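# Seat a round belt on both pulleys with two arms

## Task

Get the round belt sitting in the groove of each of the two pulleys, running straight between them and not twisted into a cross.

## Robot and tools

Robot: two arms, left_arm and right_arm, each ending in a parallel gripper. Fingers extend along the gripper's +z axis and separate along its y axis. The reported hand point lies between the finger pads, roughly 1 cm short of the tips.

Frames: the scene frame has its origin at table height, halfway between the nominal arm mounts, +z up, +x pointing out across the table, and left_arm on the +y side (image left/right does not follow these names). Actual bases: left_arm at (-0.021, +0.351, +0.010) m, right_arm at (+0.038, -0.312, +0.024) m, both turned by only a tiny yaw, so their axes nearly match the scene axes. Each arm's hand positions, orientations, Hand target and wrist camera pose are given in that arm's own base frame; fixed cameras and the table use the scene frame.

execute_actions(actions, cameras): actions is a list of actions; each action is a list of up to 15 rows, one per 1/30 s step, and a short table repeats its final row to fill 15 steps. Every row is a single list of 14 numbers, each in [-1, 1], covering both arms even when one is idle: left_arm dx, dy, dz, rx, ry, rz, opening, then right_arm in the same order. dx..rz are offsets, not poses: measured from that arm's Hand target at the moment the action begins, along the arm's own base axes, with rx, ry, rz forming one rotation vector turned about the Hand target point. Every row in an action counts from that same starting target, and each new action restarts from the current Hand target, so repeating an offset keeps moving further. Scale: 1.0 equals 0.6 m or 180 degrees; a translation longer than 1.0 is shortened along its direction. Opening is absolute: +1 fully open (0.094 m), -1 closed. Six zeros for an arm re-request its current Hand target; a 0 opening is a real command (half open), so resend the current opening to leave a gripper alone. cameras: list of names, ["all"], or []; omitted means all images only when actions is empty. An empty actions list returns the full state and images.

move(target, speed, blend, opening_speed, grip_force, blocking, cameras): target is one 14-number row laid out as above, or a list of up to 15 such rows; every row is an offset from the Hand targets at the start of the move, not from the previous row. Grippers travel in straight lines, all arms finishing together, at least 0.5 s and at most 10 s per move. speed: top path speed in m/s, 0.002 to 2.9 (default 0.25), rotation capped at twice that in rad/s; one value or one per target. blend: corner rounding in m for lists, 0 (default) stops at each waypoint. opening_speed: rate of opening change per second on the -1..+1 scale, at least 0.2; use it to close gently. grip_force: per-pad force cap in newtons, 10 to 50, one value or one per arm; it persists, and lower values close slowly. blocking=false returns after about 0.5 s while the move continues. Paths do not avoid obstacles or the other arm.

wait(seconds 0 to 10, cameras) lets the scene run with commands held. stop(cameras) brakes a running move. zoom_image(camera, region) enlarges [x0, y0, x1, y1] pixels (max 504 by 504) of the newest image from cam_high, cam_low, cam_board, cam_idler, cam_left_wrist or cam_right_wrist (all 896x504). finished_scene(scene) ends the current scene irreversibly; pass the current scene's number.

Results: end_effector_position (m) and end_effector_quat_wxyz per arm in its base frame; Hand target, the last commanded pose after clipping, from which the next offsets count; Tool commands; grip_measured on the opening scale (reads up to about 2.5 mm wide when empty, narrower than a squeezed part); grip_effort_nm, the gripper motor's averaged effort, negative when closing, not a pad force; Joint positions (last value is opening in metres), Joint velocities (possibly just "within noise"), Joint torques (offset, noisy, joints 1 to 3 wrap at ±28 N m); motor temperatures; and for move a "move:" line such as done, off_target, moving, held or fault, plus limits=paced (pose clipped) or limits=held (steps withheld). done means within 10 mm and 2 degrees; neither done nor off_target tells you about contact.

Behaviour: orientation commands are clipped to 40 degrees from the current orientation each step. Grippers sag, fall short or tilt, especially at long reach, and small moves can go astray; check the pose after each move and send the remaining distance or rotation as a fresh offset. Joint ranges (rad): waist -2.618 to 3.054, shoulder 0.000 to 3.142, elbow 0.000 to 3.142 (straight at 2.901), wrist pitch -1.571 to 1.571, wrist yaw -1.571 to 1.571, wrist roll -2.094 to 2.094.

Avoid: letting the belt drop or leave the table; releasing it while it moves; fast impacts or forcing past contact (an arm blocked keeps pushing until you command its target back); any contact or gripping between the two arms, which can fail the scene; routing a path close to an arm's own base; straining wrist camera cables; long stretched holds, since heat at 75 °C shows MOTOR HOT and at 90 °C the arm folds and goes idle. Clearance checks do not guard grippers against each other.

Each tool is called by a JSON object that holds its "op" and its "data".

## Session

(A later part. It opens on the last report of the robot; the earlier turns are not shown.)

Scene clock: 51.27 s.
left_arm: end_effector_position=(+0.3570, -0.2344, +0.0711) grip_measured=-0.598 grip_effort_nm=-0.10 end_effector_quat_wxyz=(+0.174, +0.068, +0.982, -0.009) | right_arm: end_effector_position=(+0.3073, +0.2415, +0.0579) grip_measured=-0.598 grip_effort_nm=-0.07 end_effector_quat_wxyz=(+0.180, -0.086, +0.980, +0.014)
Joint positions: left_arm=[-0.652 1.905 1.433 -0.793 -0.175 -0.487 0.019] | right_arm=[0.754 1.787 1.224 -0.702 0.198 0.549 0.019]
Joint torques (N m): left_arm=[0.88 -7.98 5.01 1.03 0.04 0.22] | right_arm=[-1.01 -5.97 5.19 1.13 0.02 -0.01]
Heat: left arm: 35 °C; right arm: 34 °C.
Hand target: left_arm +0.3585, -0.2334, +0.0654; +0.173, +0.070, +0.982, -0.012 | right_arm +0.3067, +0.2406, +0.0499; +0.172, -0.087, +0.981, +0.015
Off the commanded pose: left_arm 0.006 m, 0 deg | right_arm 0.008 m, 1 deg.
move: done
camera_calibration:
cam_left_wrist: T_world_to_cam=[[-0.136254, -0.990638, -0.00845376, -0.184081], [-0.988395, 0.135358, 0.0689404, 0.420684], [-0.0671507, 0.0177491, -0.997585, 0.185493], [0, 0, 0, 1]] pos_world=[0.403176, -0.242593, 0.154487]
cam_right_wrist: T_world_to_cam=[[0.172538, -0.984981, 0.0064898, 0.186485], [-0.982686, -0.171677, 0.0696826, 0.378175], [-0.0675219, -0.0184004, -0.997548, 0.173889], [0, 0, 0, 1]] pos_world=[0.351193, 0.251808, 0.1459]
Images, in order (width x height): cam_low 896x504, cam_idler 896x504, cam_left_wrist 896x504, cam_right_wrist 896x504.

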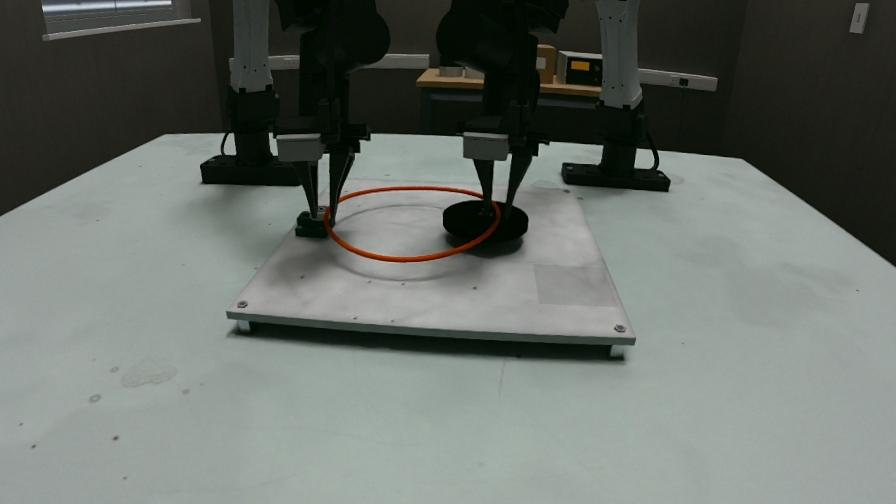

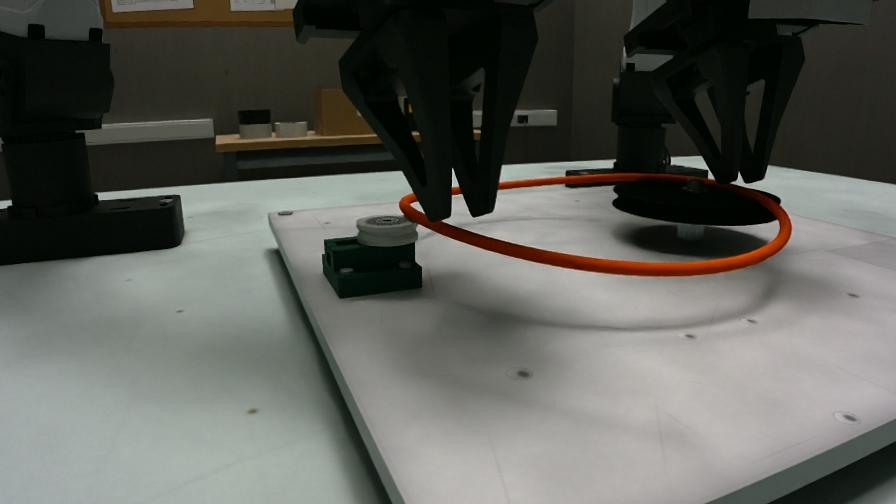

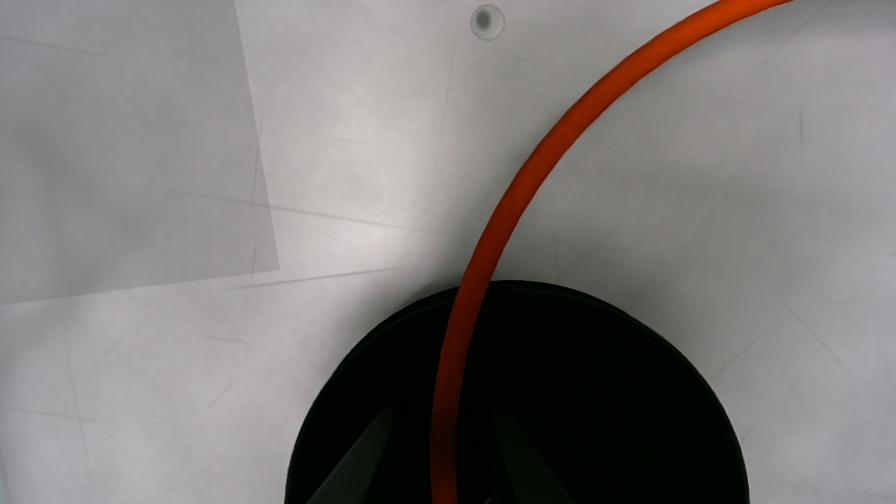

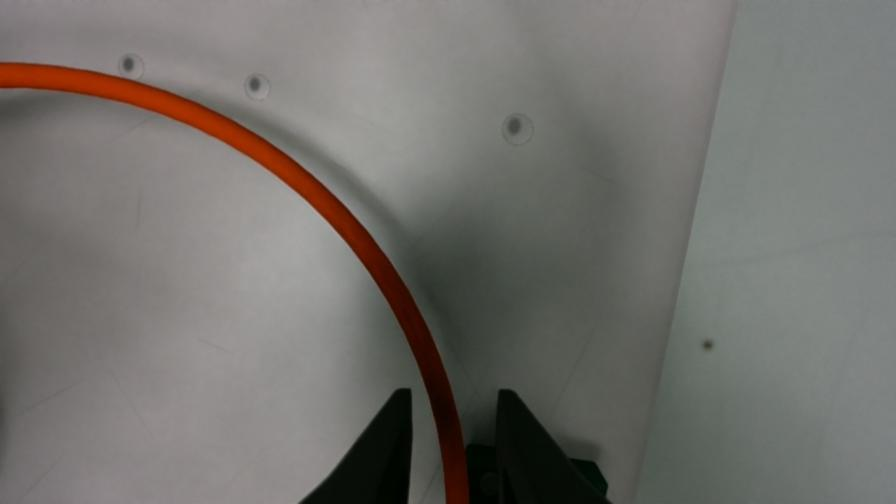

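{"op": "move", "data": {"target": [0,0,-0.008,0,0,0,-0.6,0,0,-0.008,0,0,0,-0.6], "cameras": ["cam_idler","cam_low"], "speed": 0.03}}

{"op": "zoom_image", "data": {"camera": "cam_idler", "region": [620, 130, 820, 250]}}

{"op": "zoom_image", "data": {"camera": "cam_low", "region": [430, 160, 550, 260]}}

Scene clock: 52.97 s.
left_arm: end_effector_position=(+0.3562, -0.2338, +0.0652) grip_measured=-0.598 grip_effort_nm=-0.10 end_effector_quat_wxyz=(+0.173, +0.068, +0.983, -0.008) | right_arm: end_effector_position=(+0.3074, +0.2417, +0.0533) grip_measured=-0.598 grip_effort_nm=-0.07 end_effector_quat_wxyz=(+0.180, -0.086, +0.980, +0.014)
Joint positions: left_arm=[-0.652 1.909 1.416 -0.775 -0.175 -0.487 0.019] | right_arm=[0.754 1.793 1.212 -0.684 0.198 0.549 0.019]
Joint torques (N m): left_arm=[0.87 -7.97 5.29 1.05 0.04 0.22] | right_arm=[-0.9 -6.45 5.23 1.08 0.13 0.01]
Heat: left arm: 35 °C; right arm: 34 °C.
Hand target: left_arm +0.3586, -0.2335, +0.0606; +0.173, +0.070, +0.982, -0.012 | right_arm +0.3067, +0.2407, +0.0451; +0.172, -0.087, +0.981, +0.015
Off the commanded pose: left_arm 0.005 m, 0 deg | right_arm 0.008 m, 1 deg.
move: done
Images, in order (width x height): cam_low 896x504, cam_idler 896x504.

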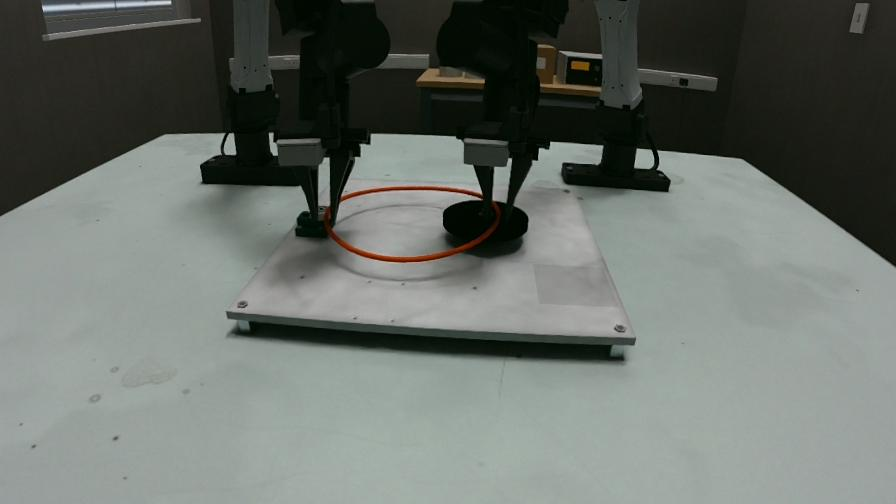

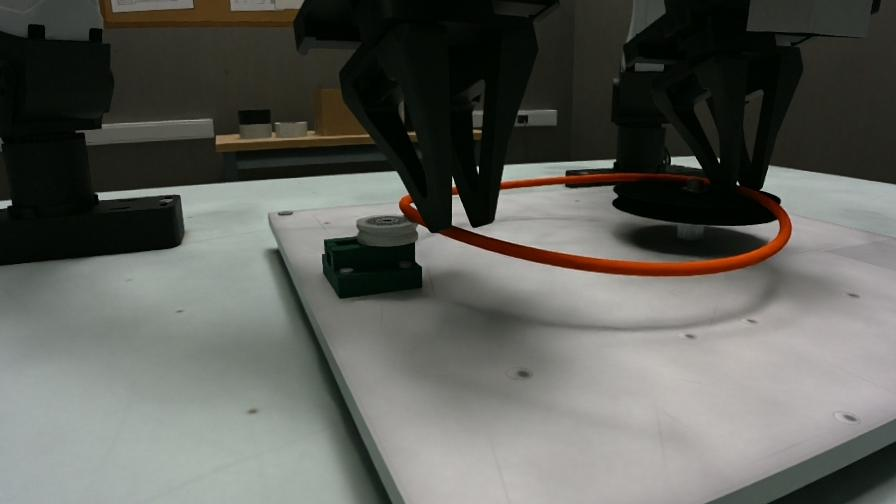

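Scaled by 2.520 from the camera's 896x504 image, which has a finer 1280x720 frame.

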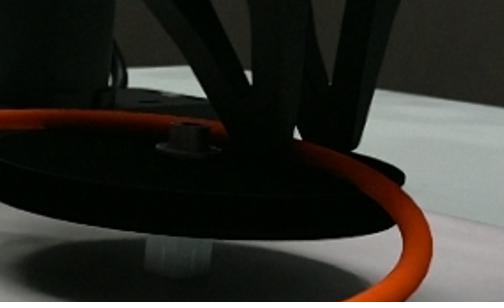

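Scaled by 4.200 from the camera's 896x504 image, which has a finer 1280x720 frame.

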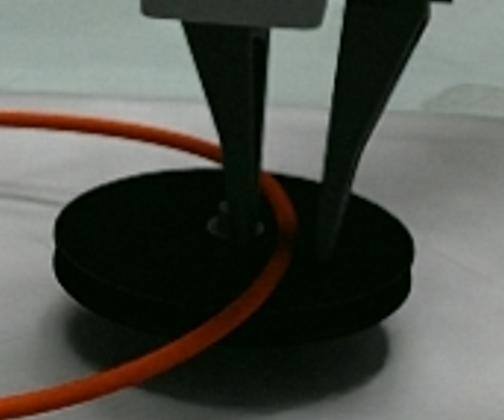

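{"op": "move", "data": {"target": [[0,0,0,0,0,0,-0.95,0,0,0,0,0,0,-0.95],[0,0,0.05,0,0,0,-0.95,0,0,0.05,0,0,0,-0.95]], "cameras": ["all"], "speed": 0.05, "opening_speed": 0.3}}

Scene clock: 56.00 s.
left_arm: end_effector_position=(+0.3485, -0.2280, +0.0713) grip_measured=-0.920 grip_effort_nm=-1.01 end_effector_quat_wxyz=(+0.152, +0.071, +0.986, +0.005) | right_arm: end_effector_position=(+0.3016, +0.2362, +0.0599) grip_measured=-0.948 grip_effort_nm=-0.07 end_effector_quat_wxyz=(+0.161, -0.088, +0.983, +0.000)
Joint positions: left_arm=[-0.652 1.909 1.455 -0.864 -0.174 -0.487 0.004] | right_arm=[0.754 1.793 1.253 -0.773 0.198 0.549 0.002]
Joint torques (N m): left_arm=[0.87 -10.18 9.25 0.71 0.03 0.22] | right_arm=[-0.77 -9.35 8.31 0.77 0.11 0.06]
Heat: left arm: 35 °C; right arm: 34 °C.
Hand target: left_arm +0.3586, -0.2335, +0.0906; +0.173, +0.070, +0.982, -0.012 | right_arm +0.3068, +0.2407, +0.0751; +0.172, -0.087, +0.981, +0.015
Off the commanded pose: left_arm 0.023 m, 3 deg | right_arm 0.017 m, 2 deg.
move: off_target (left_arm, right_arm)
camera_calibration:
cam_left_wrist: T_world_to_cam=[[-0.137615, -0.989878, -0.0347032, -0.176438], [-0.98437, 0.132794, 0.115679, 0.406098], [-0.1099, 0.05008, -0.99268, 0.206878], [0, 0, 0, 1]] pos_world=[0.398206, -0.23894, 0.152263]
cam_right_wrist: T_world_to_cam=[[0.173724, -0.984263, 0.0323591, 0.180167], [-0.97946, -0.169274, 0.109562, 0.367622], [-0.10236, -0.050728, -0.993453, 0.193225], [0, 0, 0, 1]] pos_world=[0.348551, 0.249362, 0.145852]

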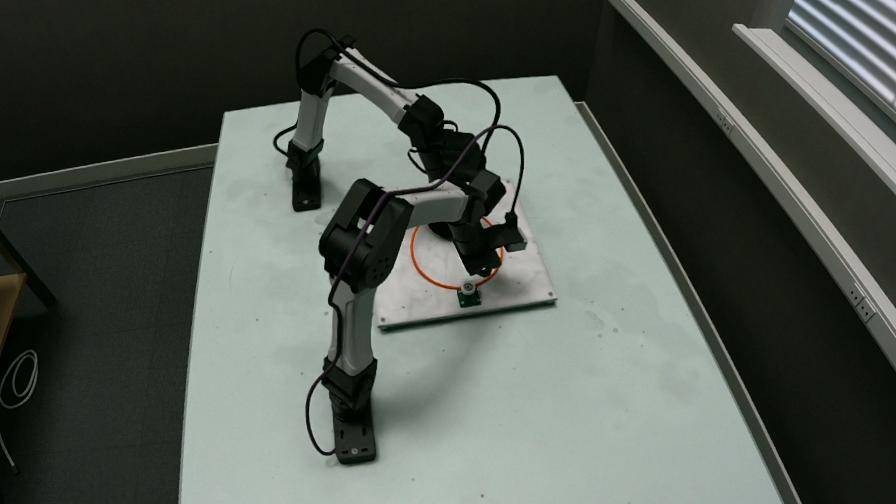

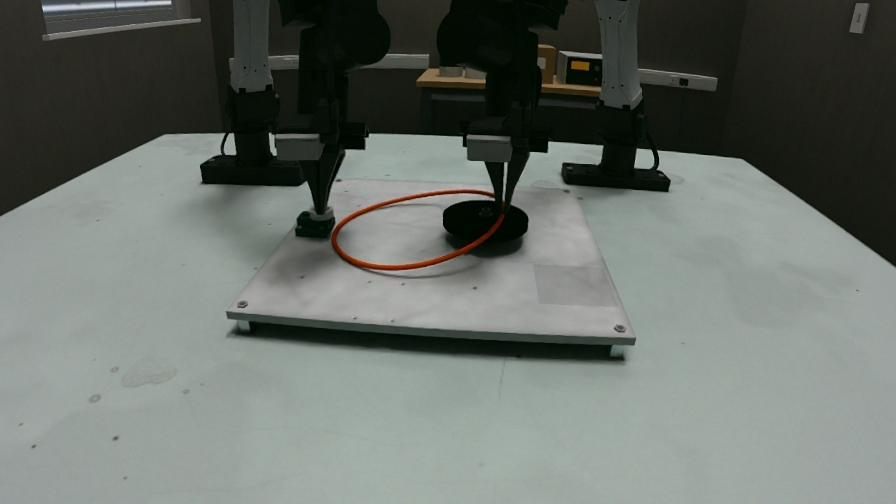

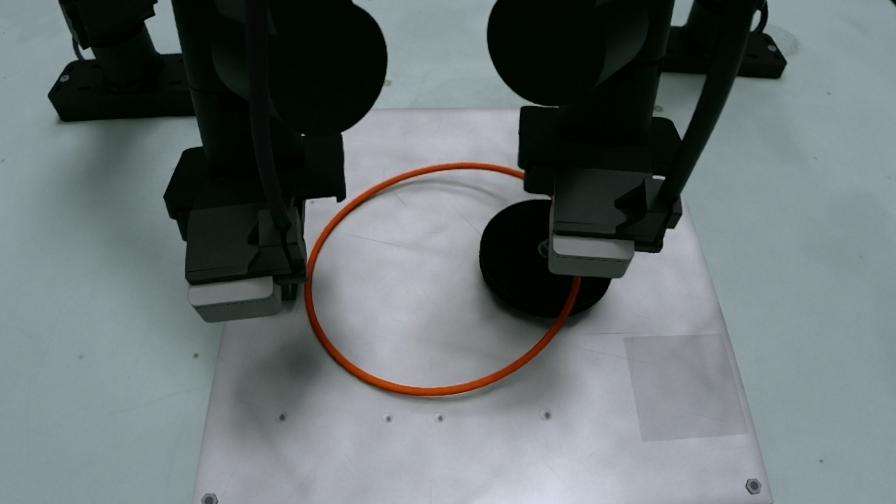

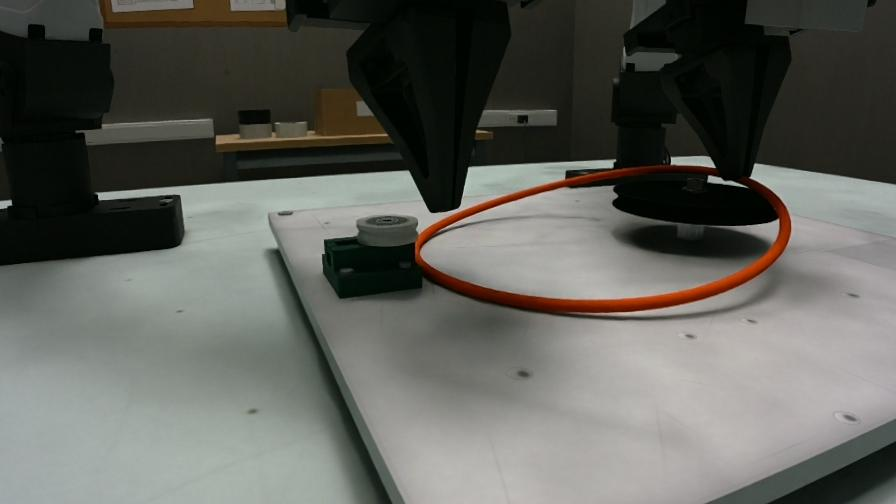

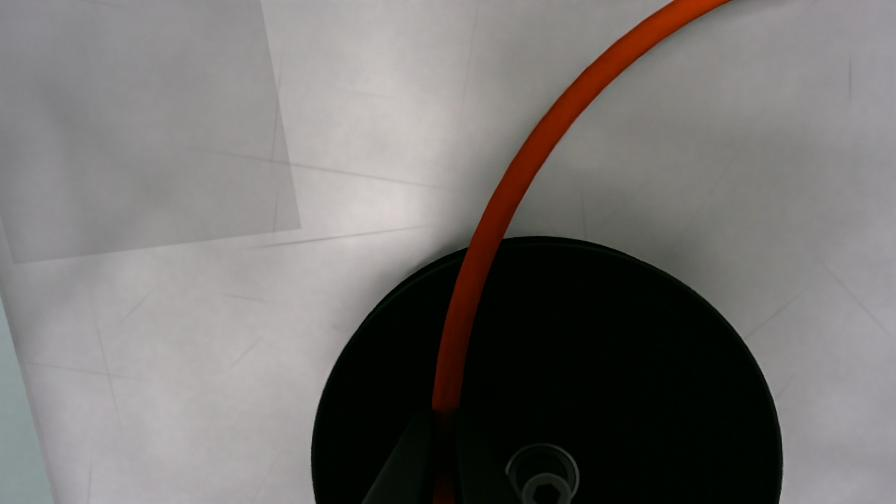

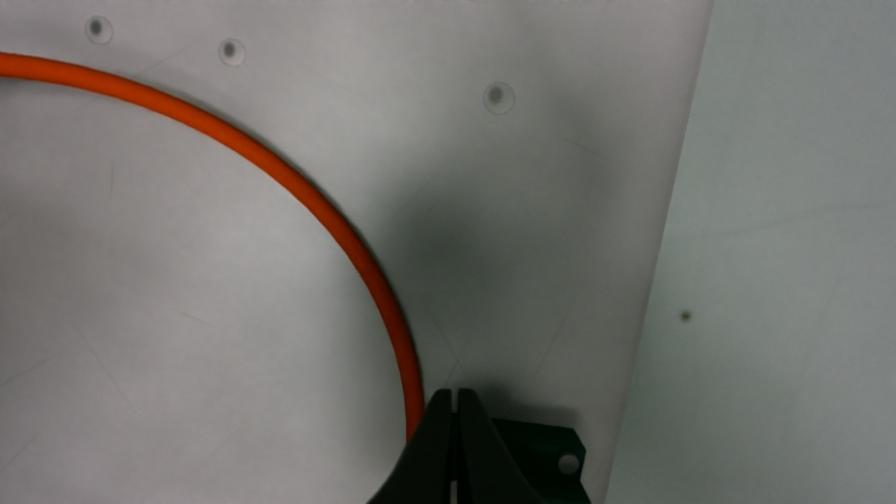

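{"op": "move", "data": {"target": [[0,0,0,0,0,0,-0.95,0.0087,0.0212,0,0,0,0.055,-0.3],[0,0,0,0,0,0,-0.95,0.0087,0.0212,-0.075,0,0,0.055,-0.3]], "cameras": ["cam_idler","cam_low","cam_left_wrist","cam_right_wrist"], "speed": 0.05}}

{"op": "zoom_image", "data": {"camera": "cam_idler", "region": [320, 120, 560, 320]}}

Scene clock: 61.60 s.
left_arm: end_effector_position=(+0.3485, -0.2280, +0.0712) grip_measured=-0.920 grip_effort_nm=-1.01 end_effector_quat_wxyz=(+0.152, +0.071, +0.986, +0.005) | right_arm: end_effector_position=(+0.3124, +0.2544, +0.0374) grip_measured=-0.302 grip_effort_nm=0.11 end_effector_quat_wxyz=(+0.177, -0.170, +0.969, +0.027)
Joint positions: left_arm=[-0.652 1.909 1.455 -0.865 -0.174 -0.487 0.004] | right_arm=[0.745 1.838 1.2 -0.602 0.143 0.374 0.033]
Joint torques (N m): left_arm=[0.87 -10.18 9.25 0.73 0.03 0.22] | right_arm=[-0.83 -6.8 5.16 1.16 0.03 0.03]
Heat: left arm: 36 °C; right arm: 35 °C.
Hand target: left_arm +0.3586, -0.2335, +0.0906; +0.173, +0.070, +0.982, -0.012 | right_arm +0.3119, +0.2534, +0.0300; +0.170, -0.172, +0.970, +0.030
Off the commanded pose: left_arm 0.023 m, 3 deg | right_arm 0.007 m, 1 deg.
move: off_target (left_arm)
camera_calibration:
cam_left_wrist: T_world_to_cam=[[-0.137645, -0.989868, -0.0348609, -0.176305], [-0.984331, 0.132789, 0.116011, 0.406029], [-0.110206, 0.050283, -0.992636, 0.206937], [0, 0, 0, 1]] pos_world=[0.398206, -0.23884, 0.152163]
cam_right_wrist: T_world_to_cam=[[0.339204, -0.940655, 0.0104614, 0.134892], [-0.938463, -0.337603, 0.0728762, 0.415066], [-0.0650195, -0.0345375, -0.997286, 0.157381], [0, 0, 0, 1]] pos_world=[0.354001, 0.27245, 0.125295]
Images, in order (width x height): cam_low 896x504, cam_idler 896x504, cam_left_wrist 896x504, cam_right_wrist 896x504.

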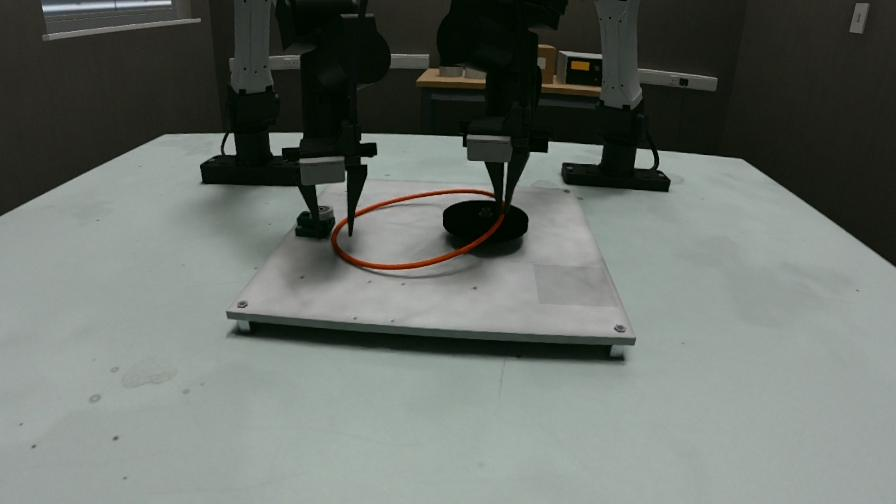

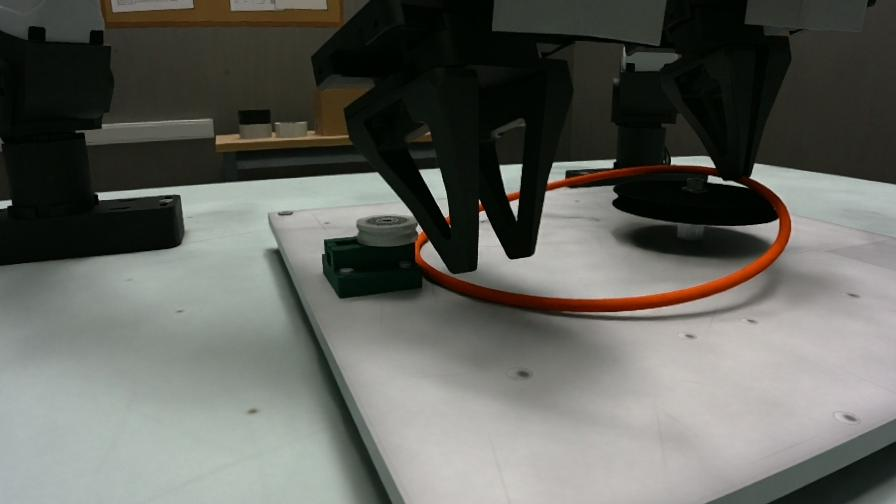

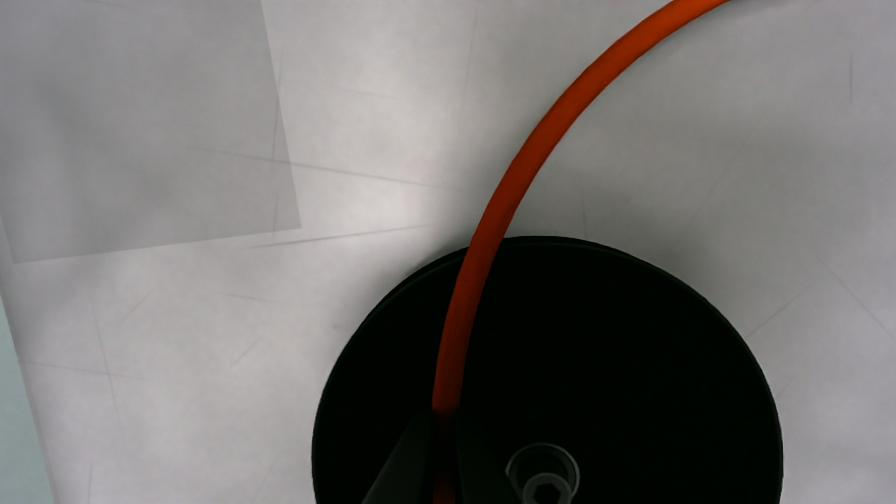

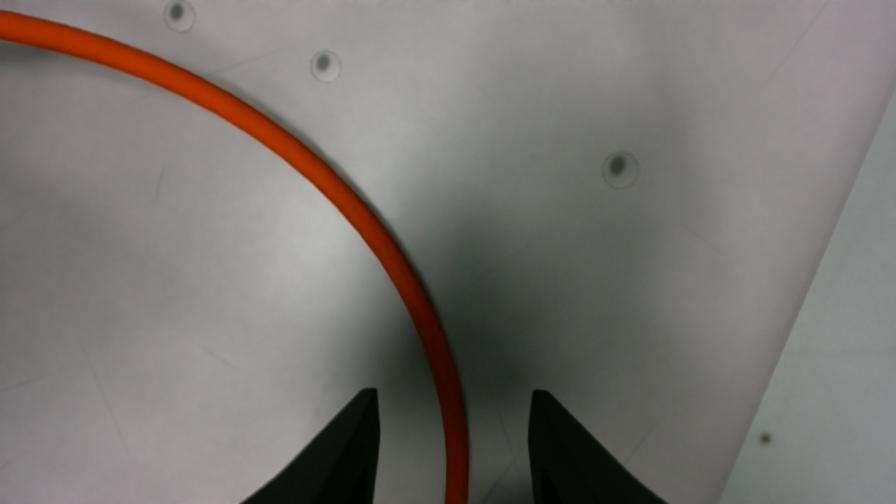

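Scaled by 2.100 from the camera's 896x504 image, which has a finer 1280x720 frame.

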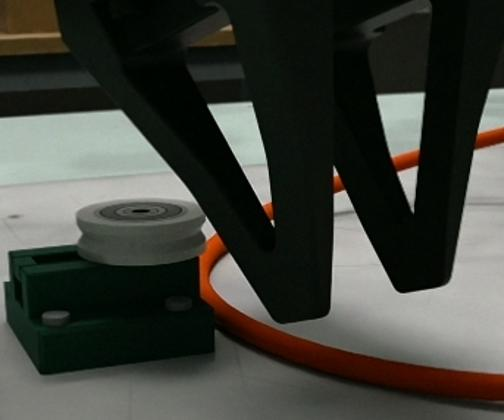

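{"op": "move", "data": {"target": [0,0,0,0,0,0,-0.95,0,0,-0.0165,0,0,0,-0.5], "cameras": ["cam_idler","cam_right_wrist"], "speed": 0.03}}

{"op": "zoom_image", "data": {"camera": "cam_idler", "region": [320, 120, 560, 320]}}

Scene clock: 63.17 s.
left_arm: end_effector_position=(+0.3485, -0.2280, +0.0712) grip_measured=-0.920 grip_effort_nm=-1.01 end_effector_quat_wxyz=(+0.152, +0.071, +0.986, +0.005) | right_arm: end_effector_position=(+0.3127, +0.2547, +0.0281) grip_measured=-0.498 grip_effort_nm=-0.07 end_effector_quat_wxyz=(+0.177, -0.170, +0.969, +0.028)
Joint positions: left_arm=[-0.652 1.909 1.455 -0.865 -0.174 -0.487 0.004] | right_arm=[0.745 1.853 1.178 -0.564 0.143 0.374 0.024]
Joint torques (N m): left_arm=[0.88 -10.18 9.25 0.73 0.03 0.22] | right_arm=[-0.94 -6.6 5.11 1.17 0.01 -0.01]
Heat: left arm: 36 °C; right arm: 35 °C.
Hand target: left_arm +0.3586, -0.2335, +0.0906; +0.173, +0.070, +0.982, -0.012 | right_arm +0.3119, +0.2534, +0.0201; +0.170, -0.171, +0.970, +0.030
Off the commanded pose: left_arm 0.023 m, 3 deg | right_arm 0.008 m, 1 deg.
move: off_target (left_arm)
camera_calibration:
cam_right_wrist: T_world_to_cam=[[0.339204, -0.940661, 0.00989083, 0.135142], [-0.938539, -0.337687, 0.0715027, 0.416299], [-0.0639198, -0.0335369, -0.997391, 0.147484], [0, 0, 0, 1]] pos_world=[0.354299, 0.272648, 0.115996]
Images, in order (width x height): cam_idler 896x504, cam_right_wrist 896x504.

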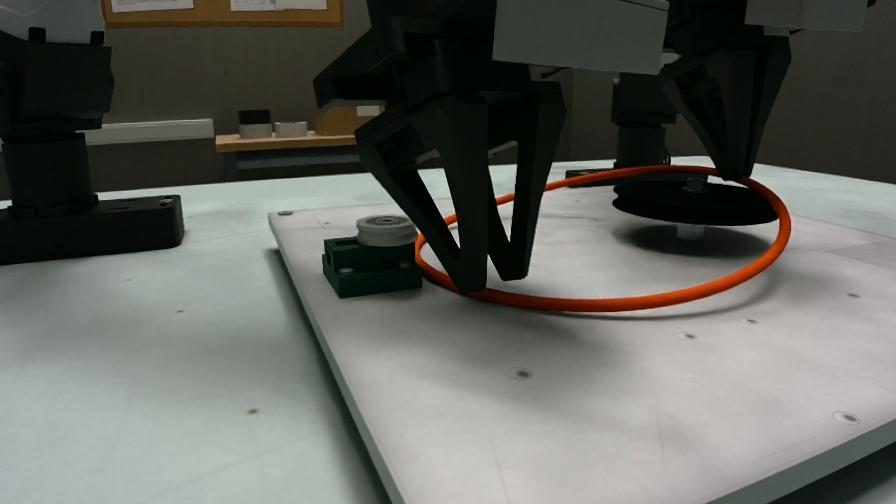

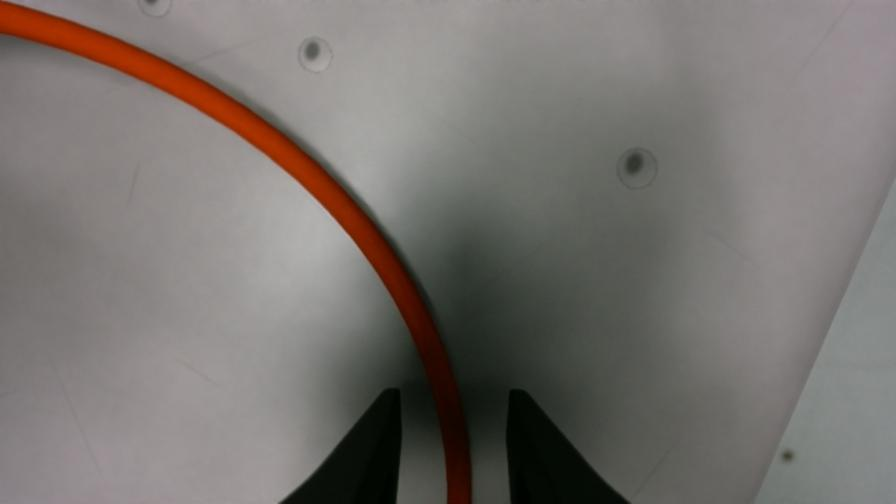

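Scaled by 2.100 from the camera's 896x504 image, which has a finer 1280x720 frame.

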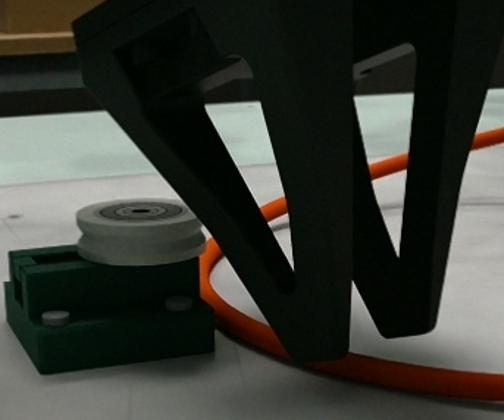

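{"op": "move", "data": {"target": [[0,0,0,0,0,0,-0.95,0,0,-0.0075,0,0,0,-0.5],[0,0,0,0,0,0,-0.95,0,0,-0.0075,0,0,0,-0.95]], "cameras": ["cam_idler","cam_right_wrist"], "speed": 0.03, "opening_speed": 0.3}}

{"op": "zoom_image", "data": {"camera": "cam_idler", "region": [320, 120, 560, 320]}}

Scene clock: 66.63 s.
left_arm: end_effector_position=(+0.3485, -0.2280, +0.0712) grip_measured=-0.920 grip_effort_nm=-1.01 end_effector_quat_wxyz=(+0.152, +0.071, +0.986, +0.005) | right_arm: end_effector_position=(+0.3128, +0.2550, +0.0237) grip_measured=-0.937 grip_effort_nm=-0.95 end_effector_quat_wxyz=(+0.177, -0.171, +0.969, +0.028)
Joint positions: left_arm=[-0.652 1.909 1.455 -0.865 -0.174 -0.486 0.004] | right_arm=[0.745 1.86 1.169 -0.546 0.142 0.373 0.003]
Joint torques (N m): left_arm=[0.87 -10.19 9.25 0.73 0.03 0.21] | right_arm=[-0.91 -6.65 5.16 1.18 0.03 0.02]
Heat: left arm: 37 °C; right arm: 35 °C.
Hand target: left_arm +0.3586, -0.2335, +0.0906; +0.173, +0.070, +0.982, -0.012 | right_arm +0.3119, +0.2534, +0.0157; +0.170, -0.171, +0.970, +0.030
Off the commanded pose: left_arm 0.023 m, 3 deg | right_arm 0.008 m, 1 deg.
move: off_target (left_arm)
camera_calibration:
cam_right_wrist: T_world_to_cam=[[0.340228, -0.940301, 0.00885633, 0.135121], [-0.938169, -0.338786, 0.0711576, 0.41692], [-0.0639092, -0.0325185, -0.997426, 0.142829], [0, 0, 0, 1]] pos_world=[0.354298, 0.272946, 0.111597]
Images, in order (width x height): cam_idler 896x504, cam_right_wrist 896x504.

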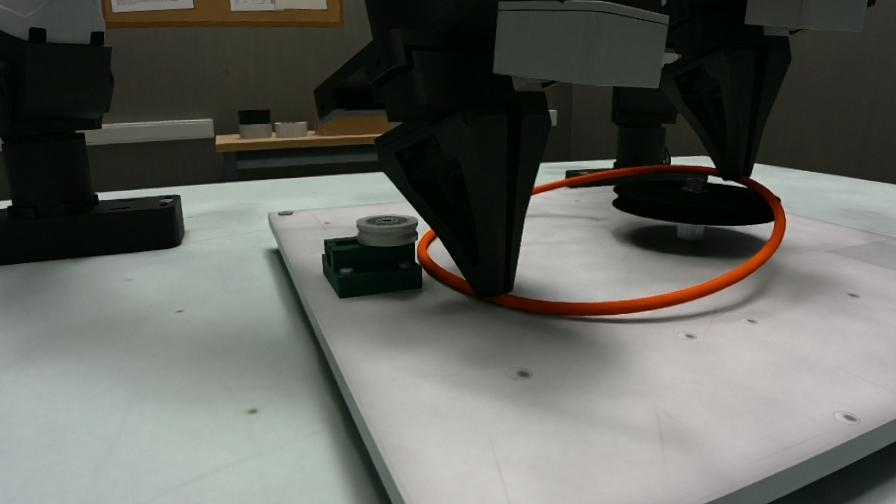

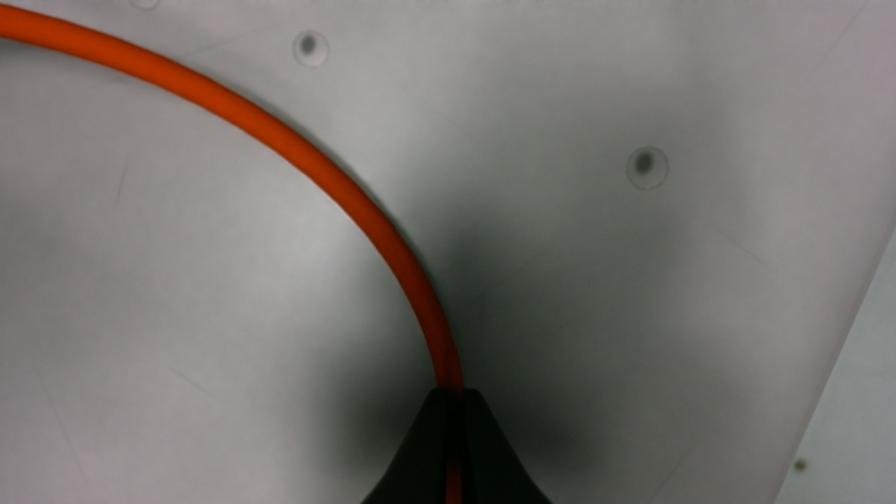

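Scaled by 2.100 from the camera's 896x504 image, which has a finer 1280x720 frame.

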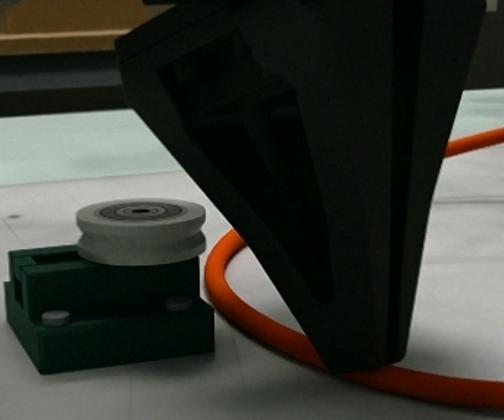

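{"op": "move", "data": {"target": [0,0,0.06,0,0,0,-1,0,0,0.15,0,0,0,-1], "cameras": ["all"], "speed": 0.08}}

Scene clock: 68.93 s.
left_arm: end_effector_position=(+0.3504, -0.2294, +0.1019) grip_measured=-0.920 grip_effort_nm=-1.01 end_effector_quat_wxyz=(+0.148, +0.072, +0.986, +0.008) | right_arm: end_effector_position=(+0.3074, +0.2504, +0.0887) grip_measured=-0.941 grip_effort_nm=-1.01 end_effector_quat_wxyz=(+0.156, -0.173, +0.972, +0.015)
Joint positions: left_arm=[-0.652 1.909 1.581 -1 -0.174 -0.486 0.004] | right_arm=[0.745 1.796 1.374 -0.866 0.141 0.372 0.003]
Joint torques (N m): left_arm=[0.87 -11.32 9.33 0.68 0.03 0.21] | right_arm=[-0.95 -9.48 8.32 0.8 0.04 0.02]
Heat: left arm: 37 °C; right arm: 36 °C.
Hand target: left_arm +0.3586, -0.2334, +0.1266; +0.173, +0.070, +0.982, -0.012 | right_arm +0.3119, +0.2534, +0.1057; +0.170, -0.172, +0.970, +0.030
Off the commanded pose: left_arm 0.026 m, 4 deg | right_arm 0.018 m, 2 deg.
move: off_target (left_arm, right_arm)
camera_calibration:
cam_left_wrist: T_world_to_cam=[[-0.138992, -0.98948, -0.0401375, -0.175378], [-0.983248, 0.133064, 0.124569, 0.40331], [-0.117918, 0.0567793, -0.991399, 0.241819], [0, 0, 0, 1]] pos_world=[0.400692, -0.24093, 0.182459]
cam_right_wrist: T_world_to_cam=[[0.341616, -0.939454, 0.0269284, 0.129783], [-0.934348, -0.336388, 0.117635, 0.399759], [-0.101454, -0.0653464, -0.992692, 0.226529], [0, 0, 0, 1]] pos_world=[0.35216, 0.271202, 0.174354]

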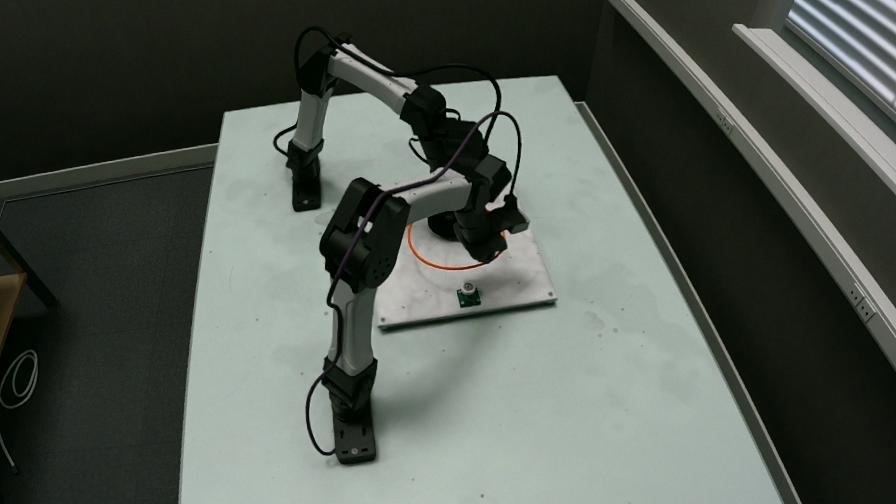

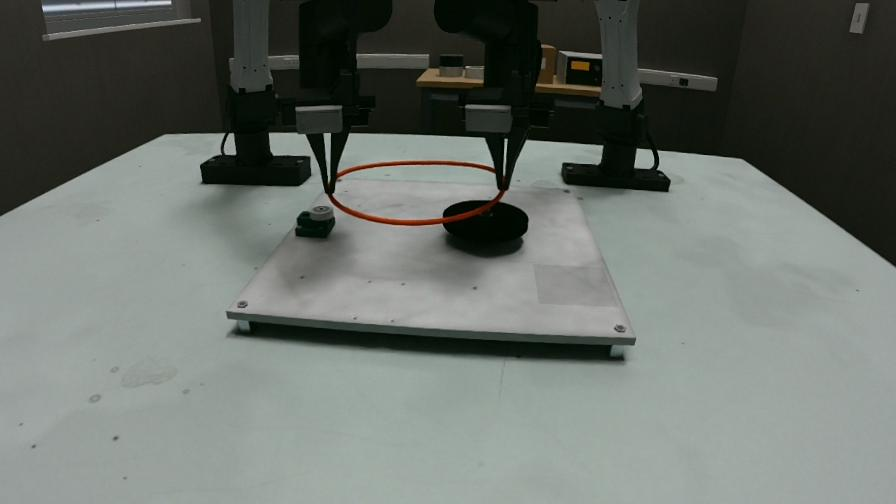

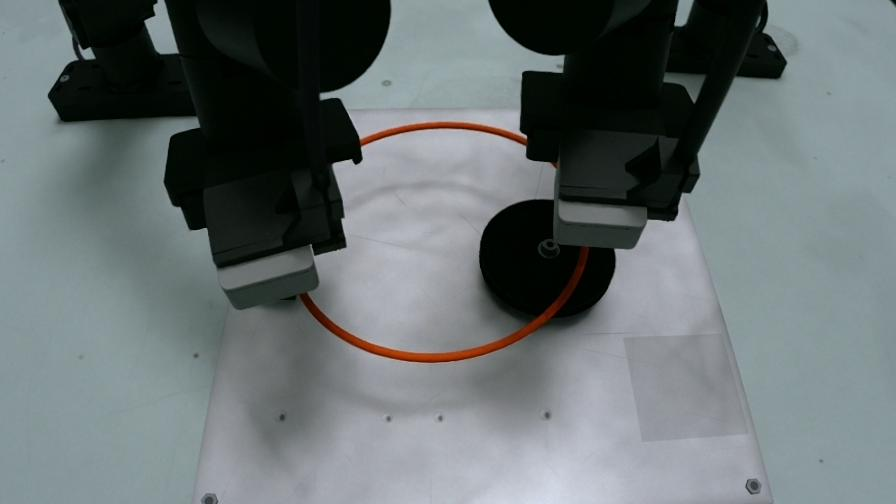

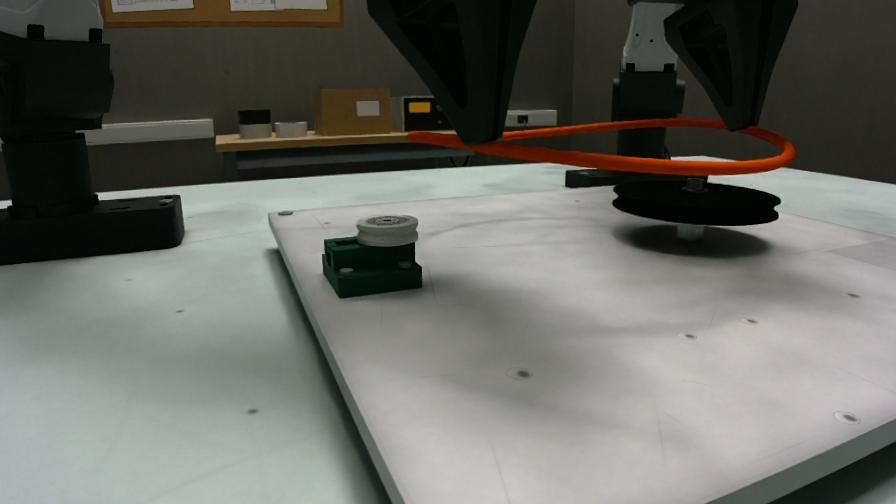

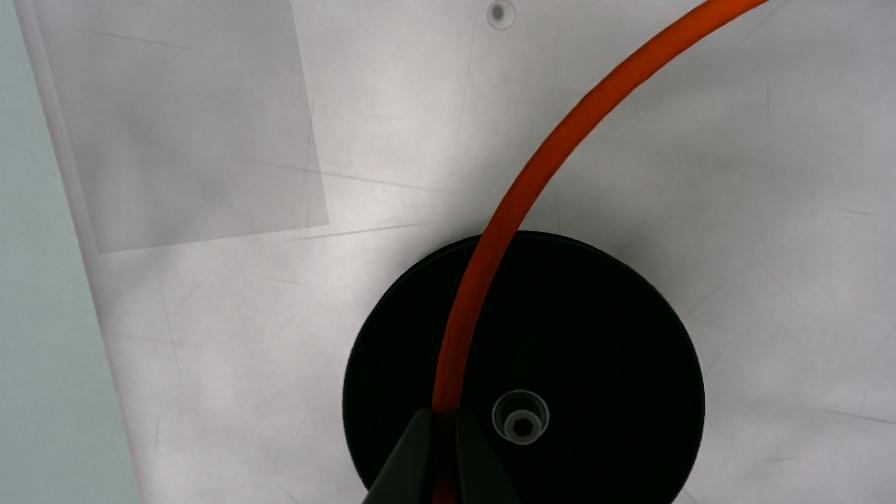

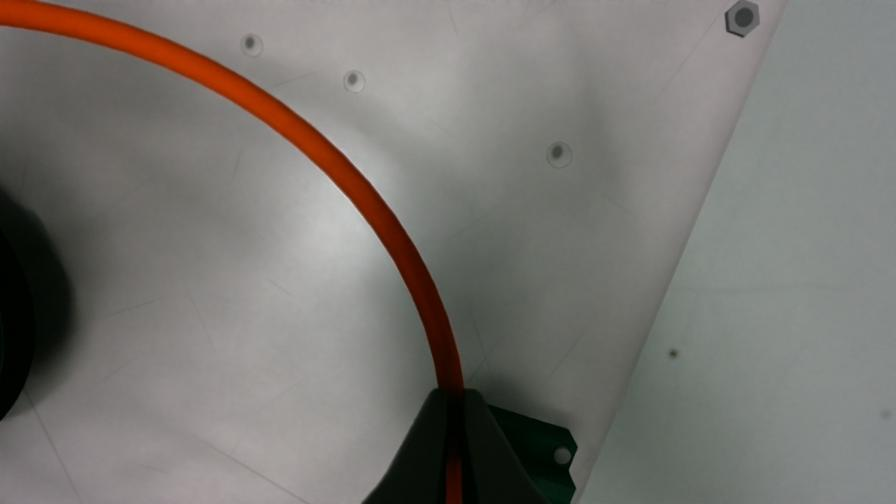

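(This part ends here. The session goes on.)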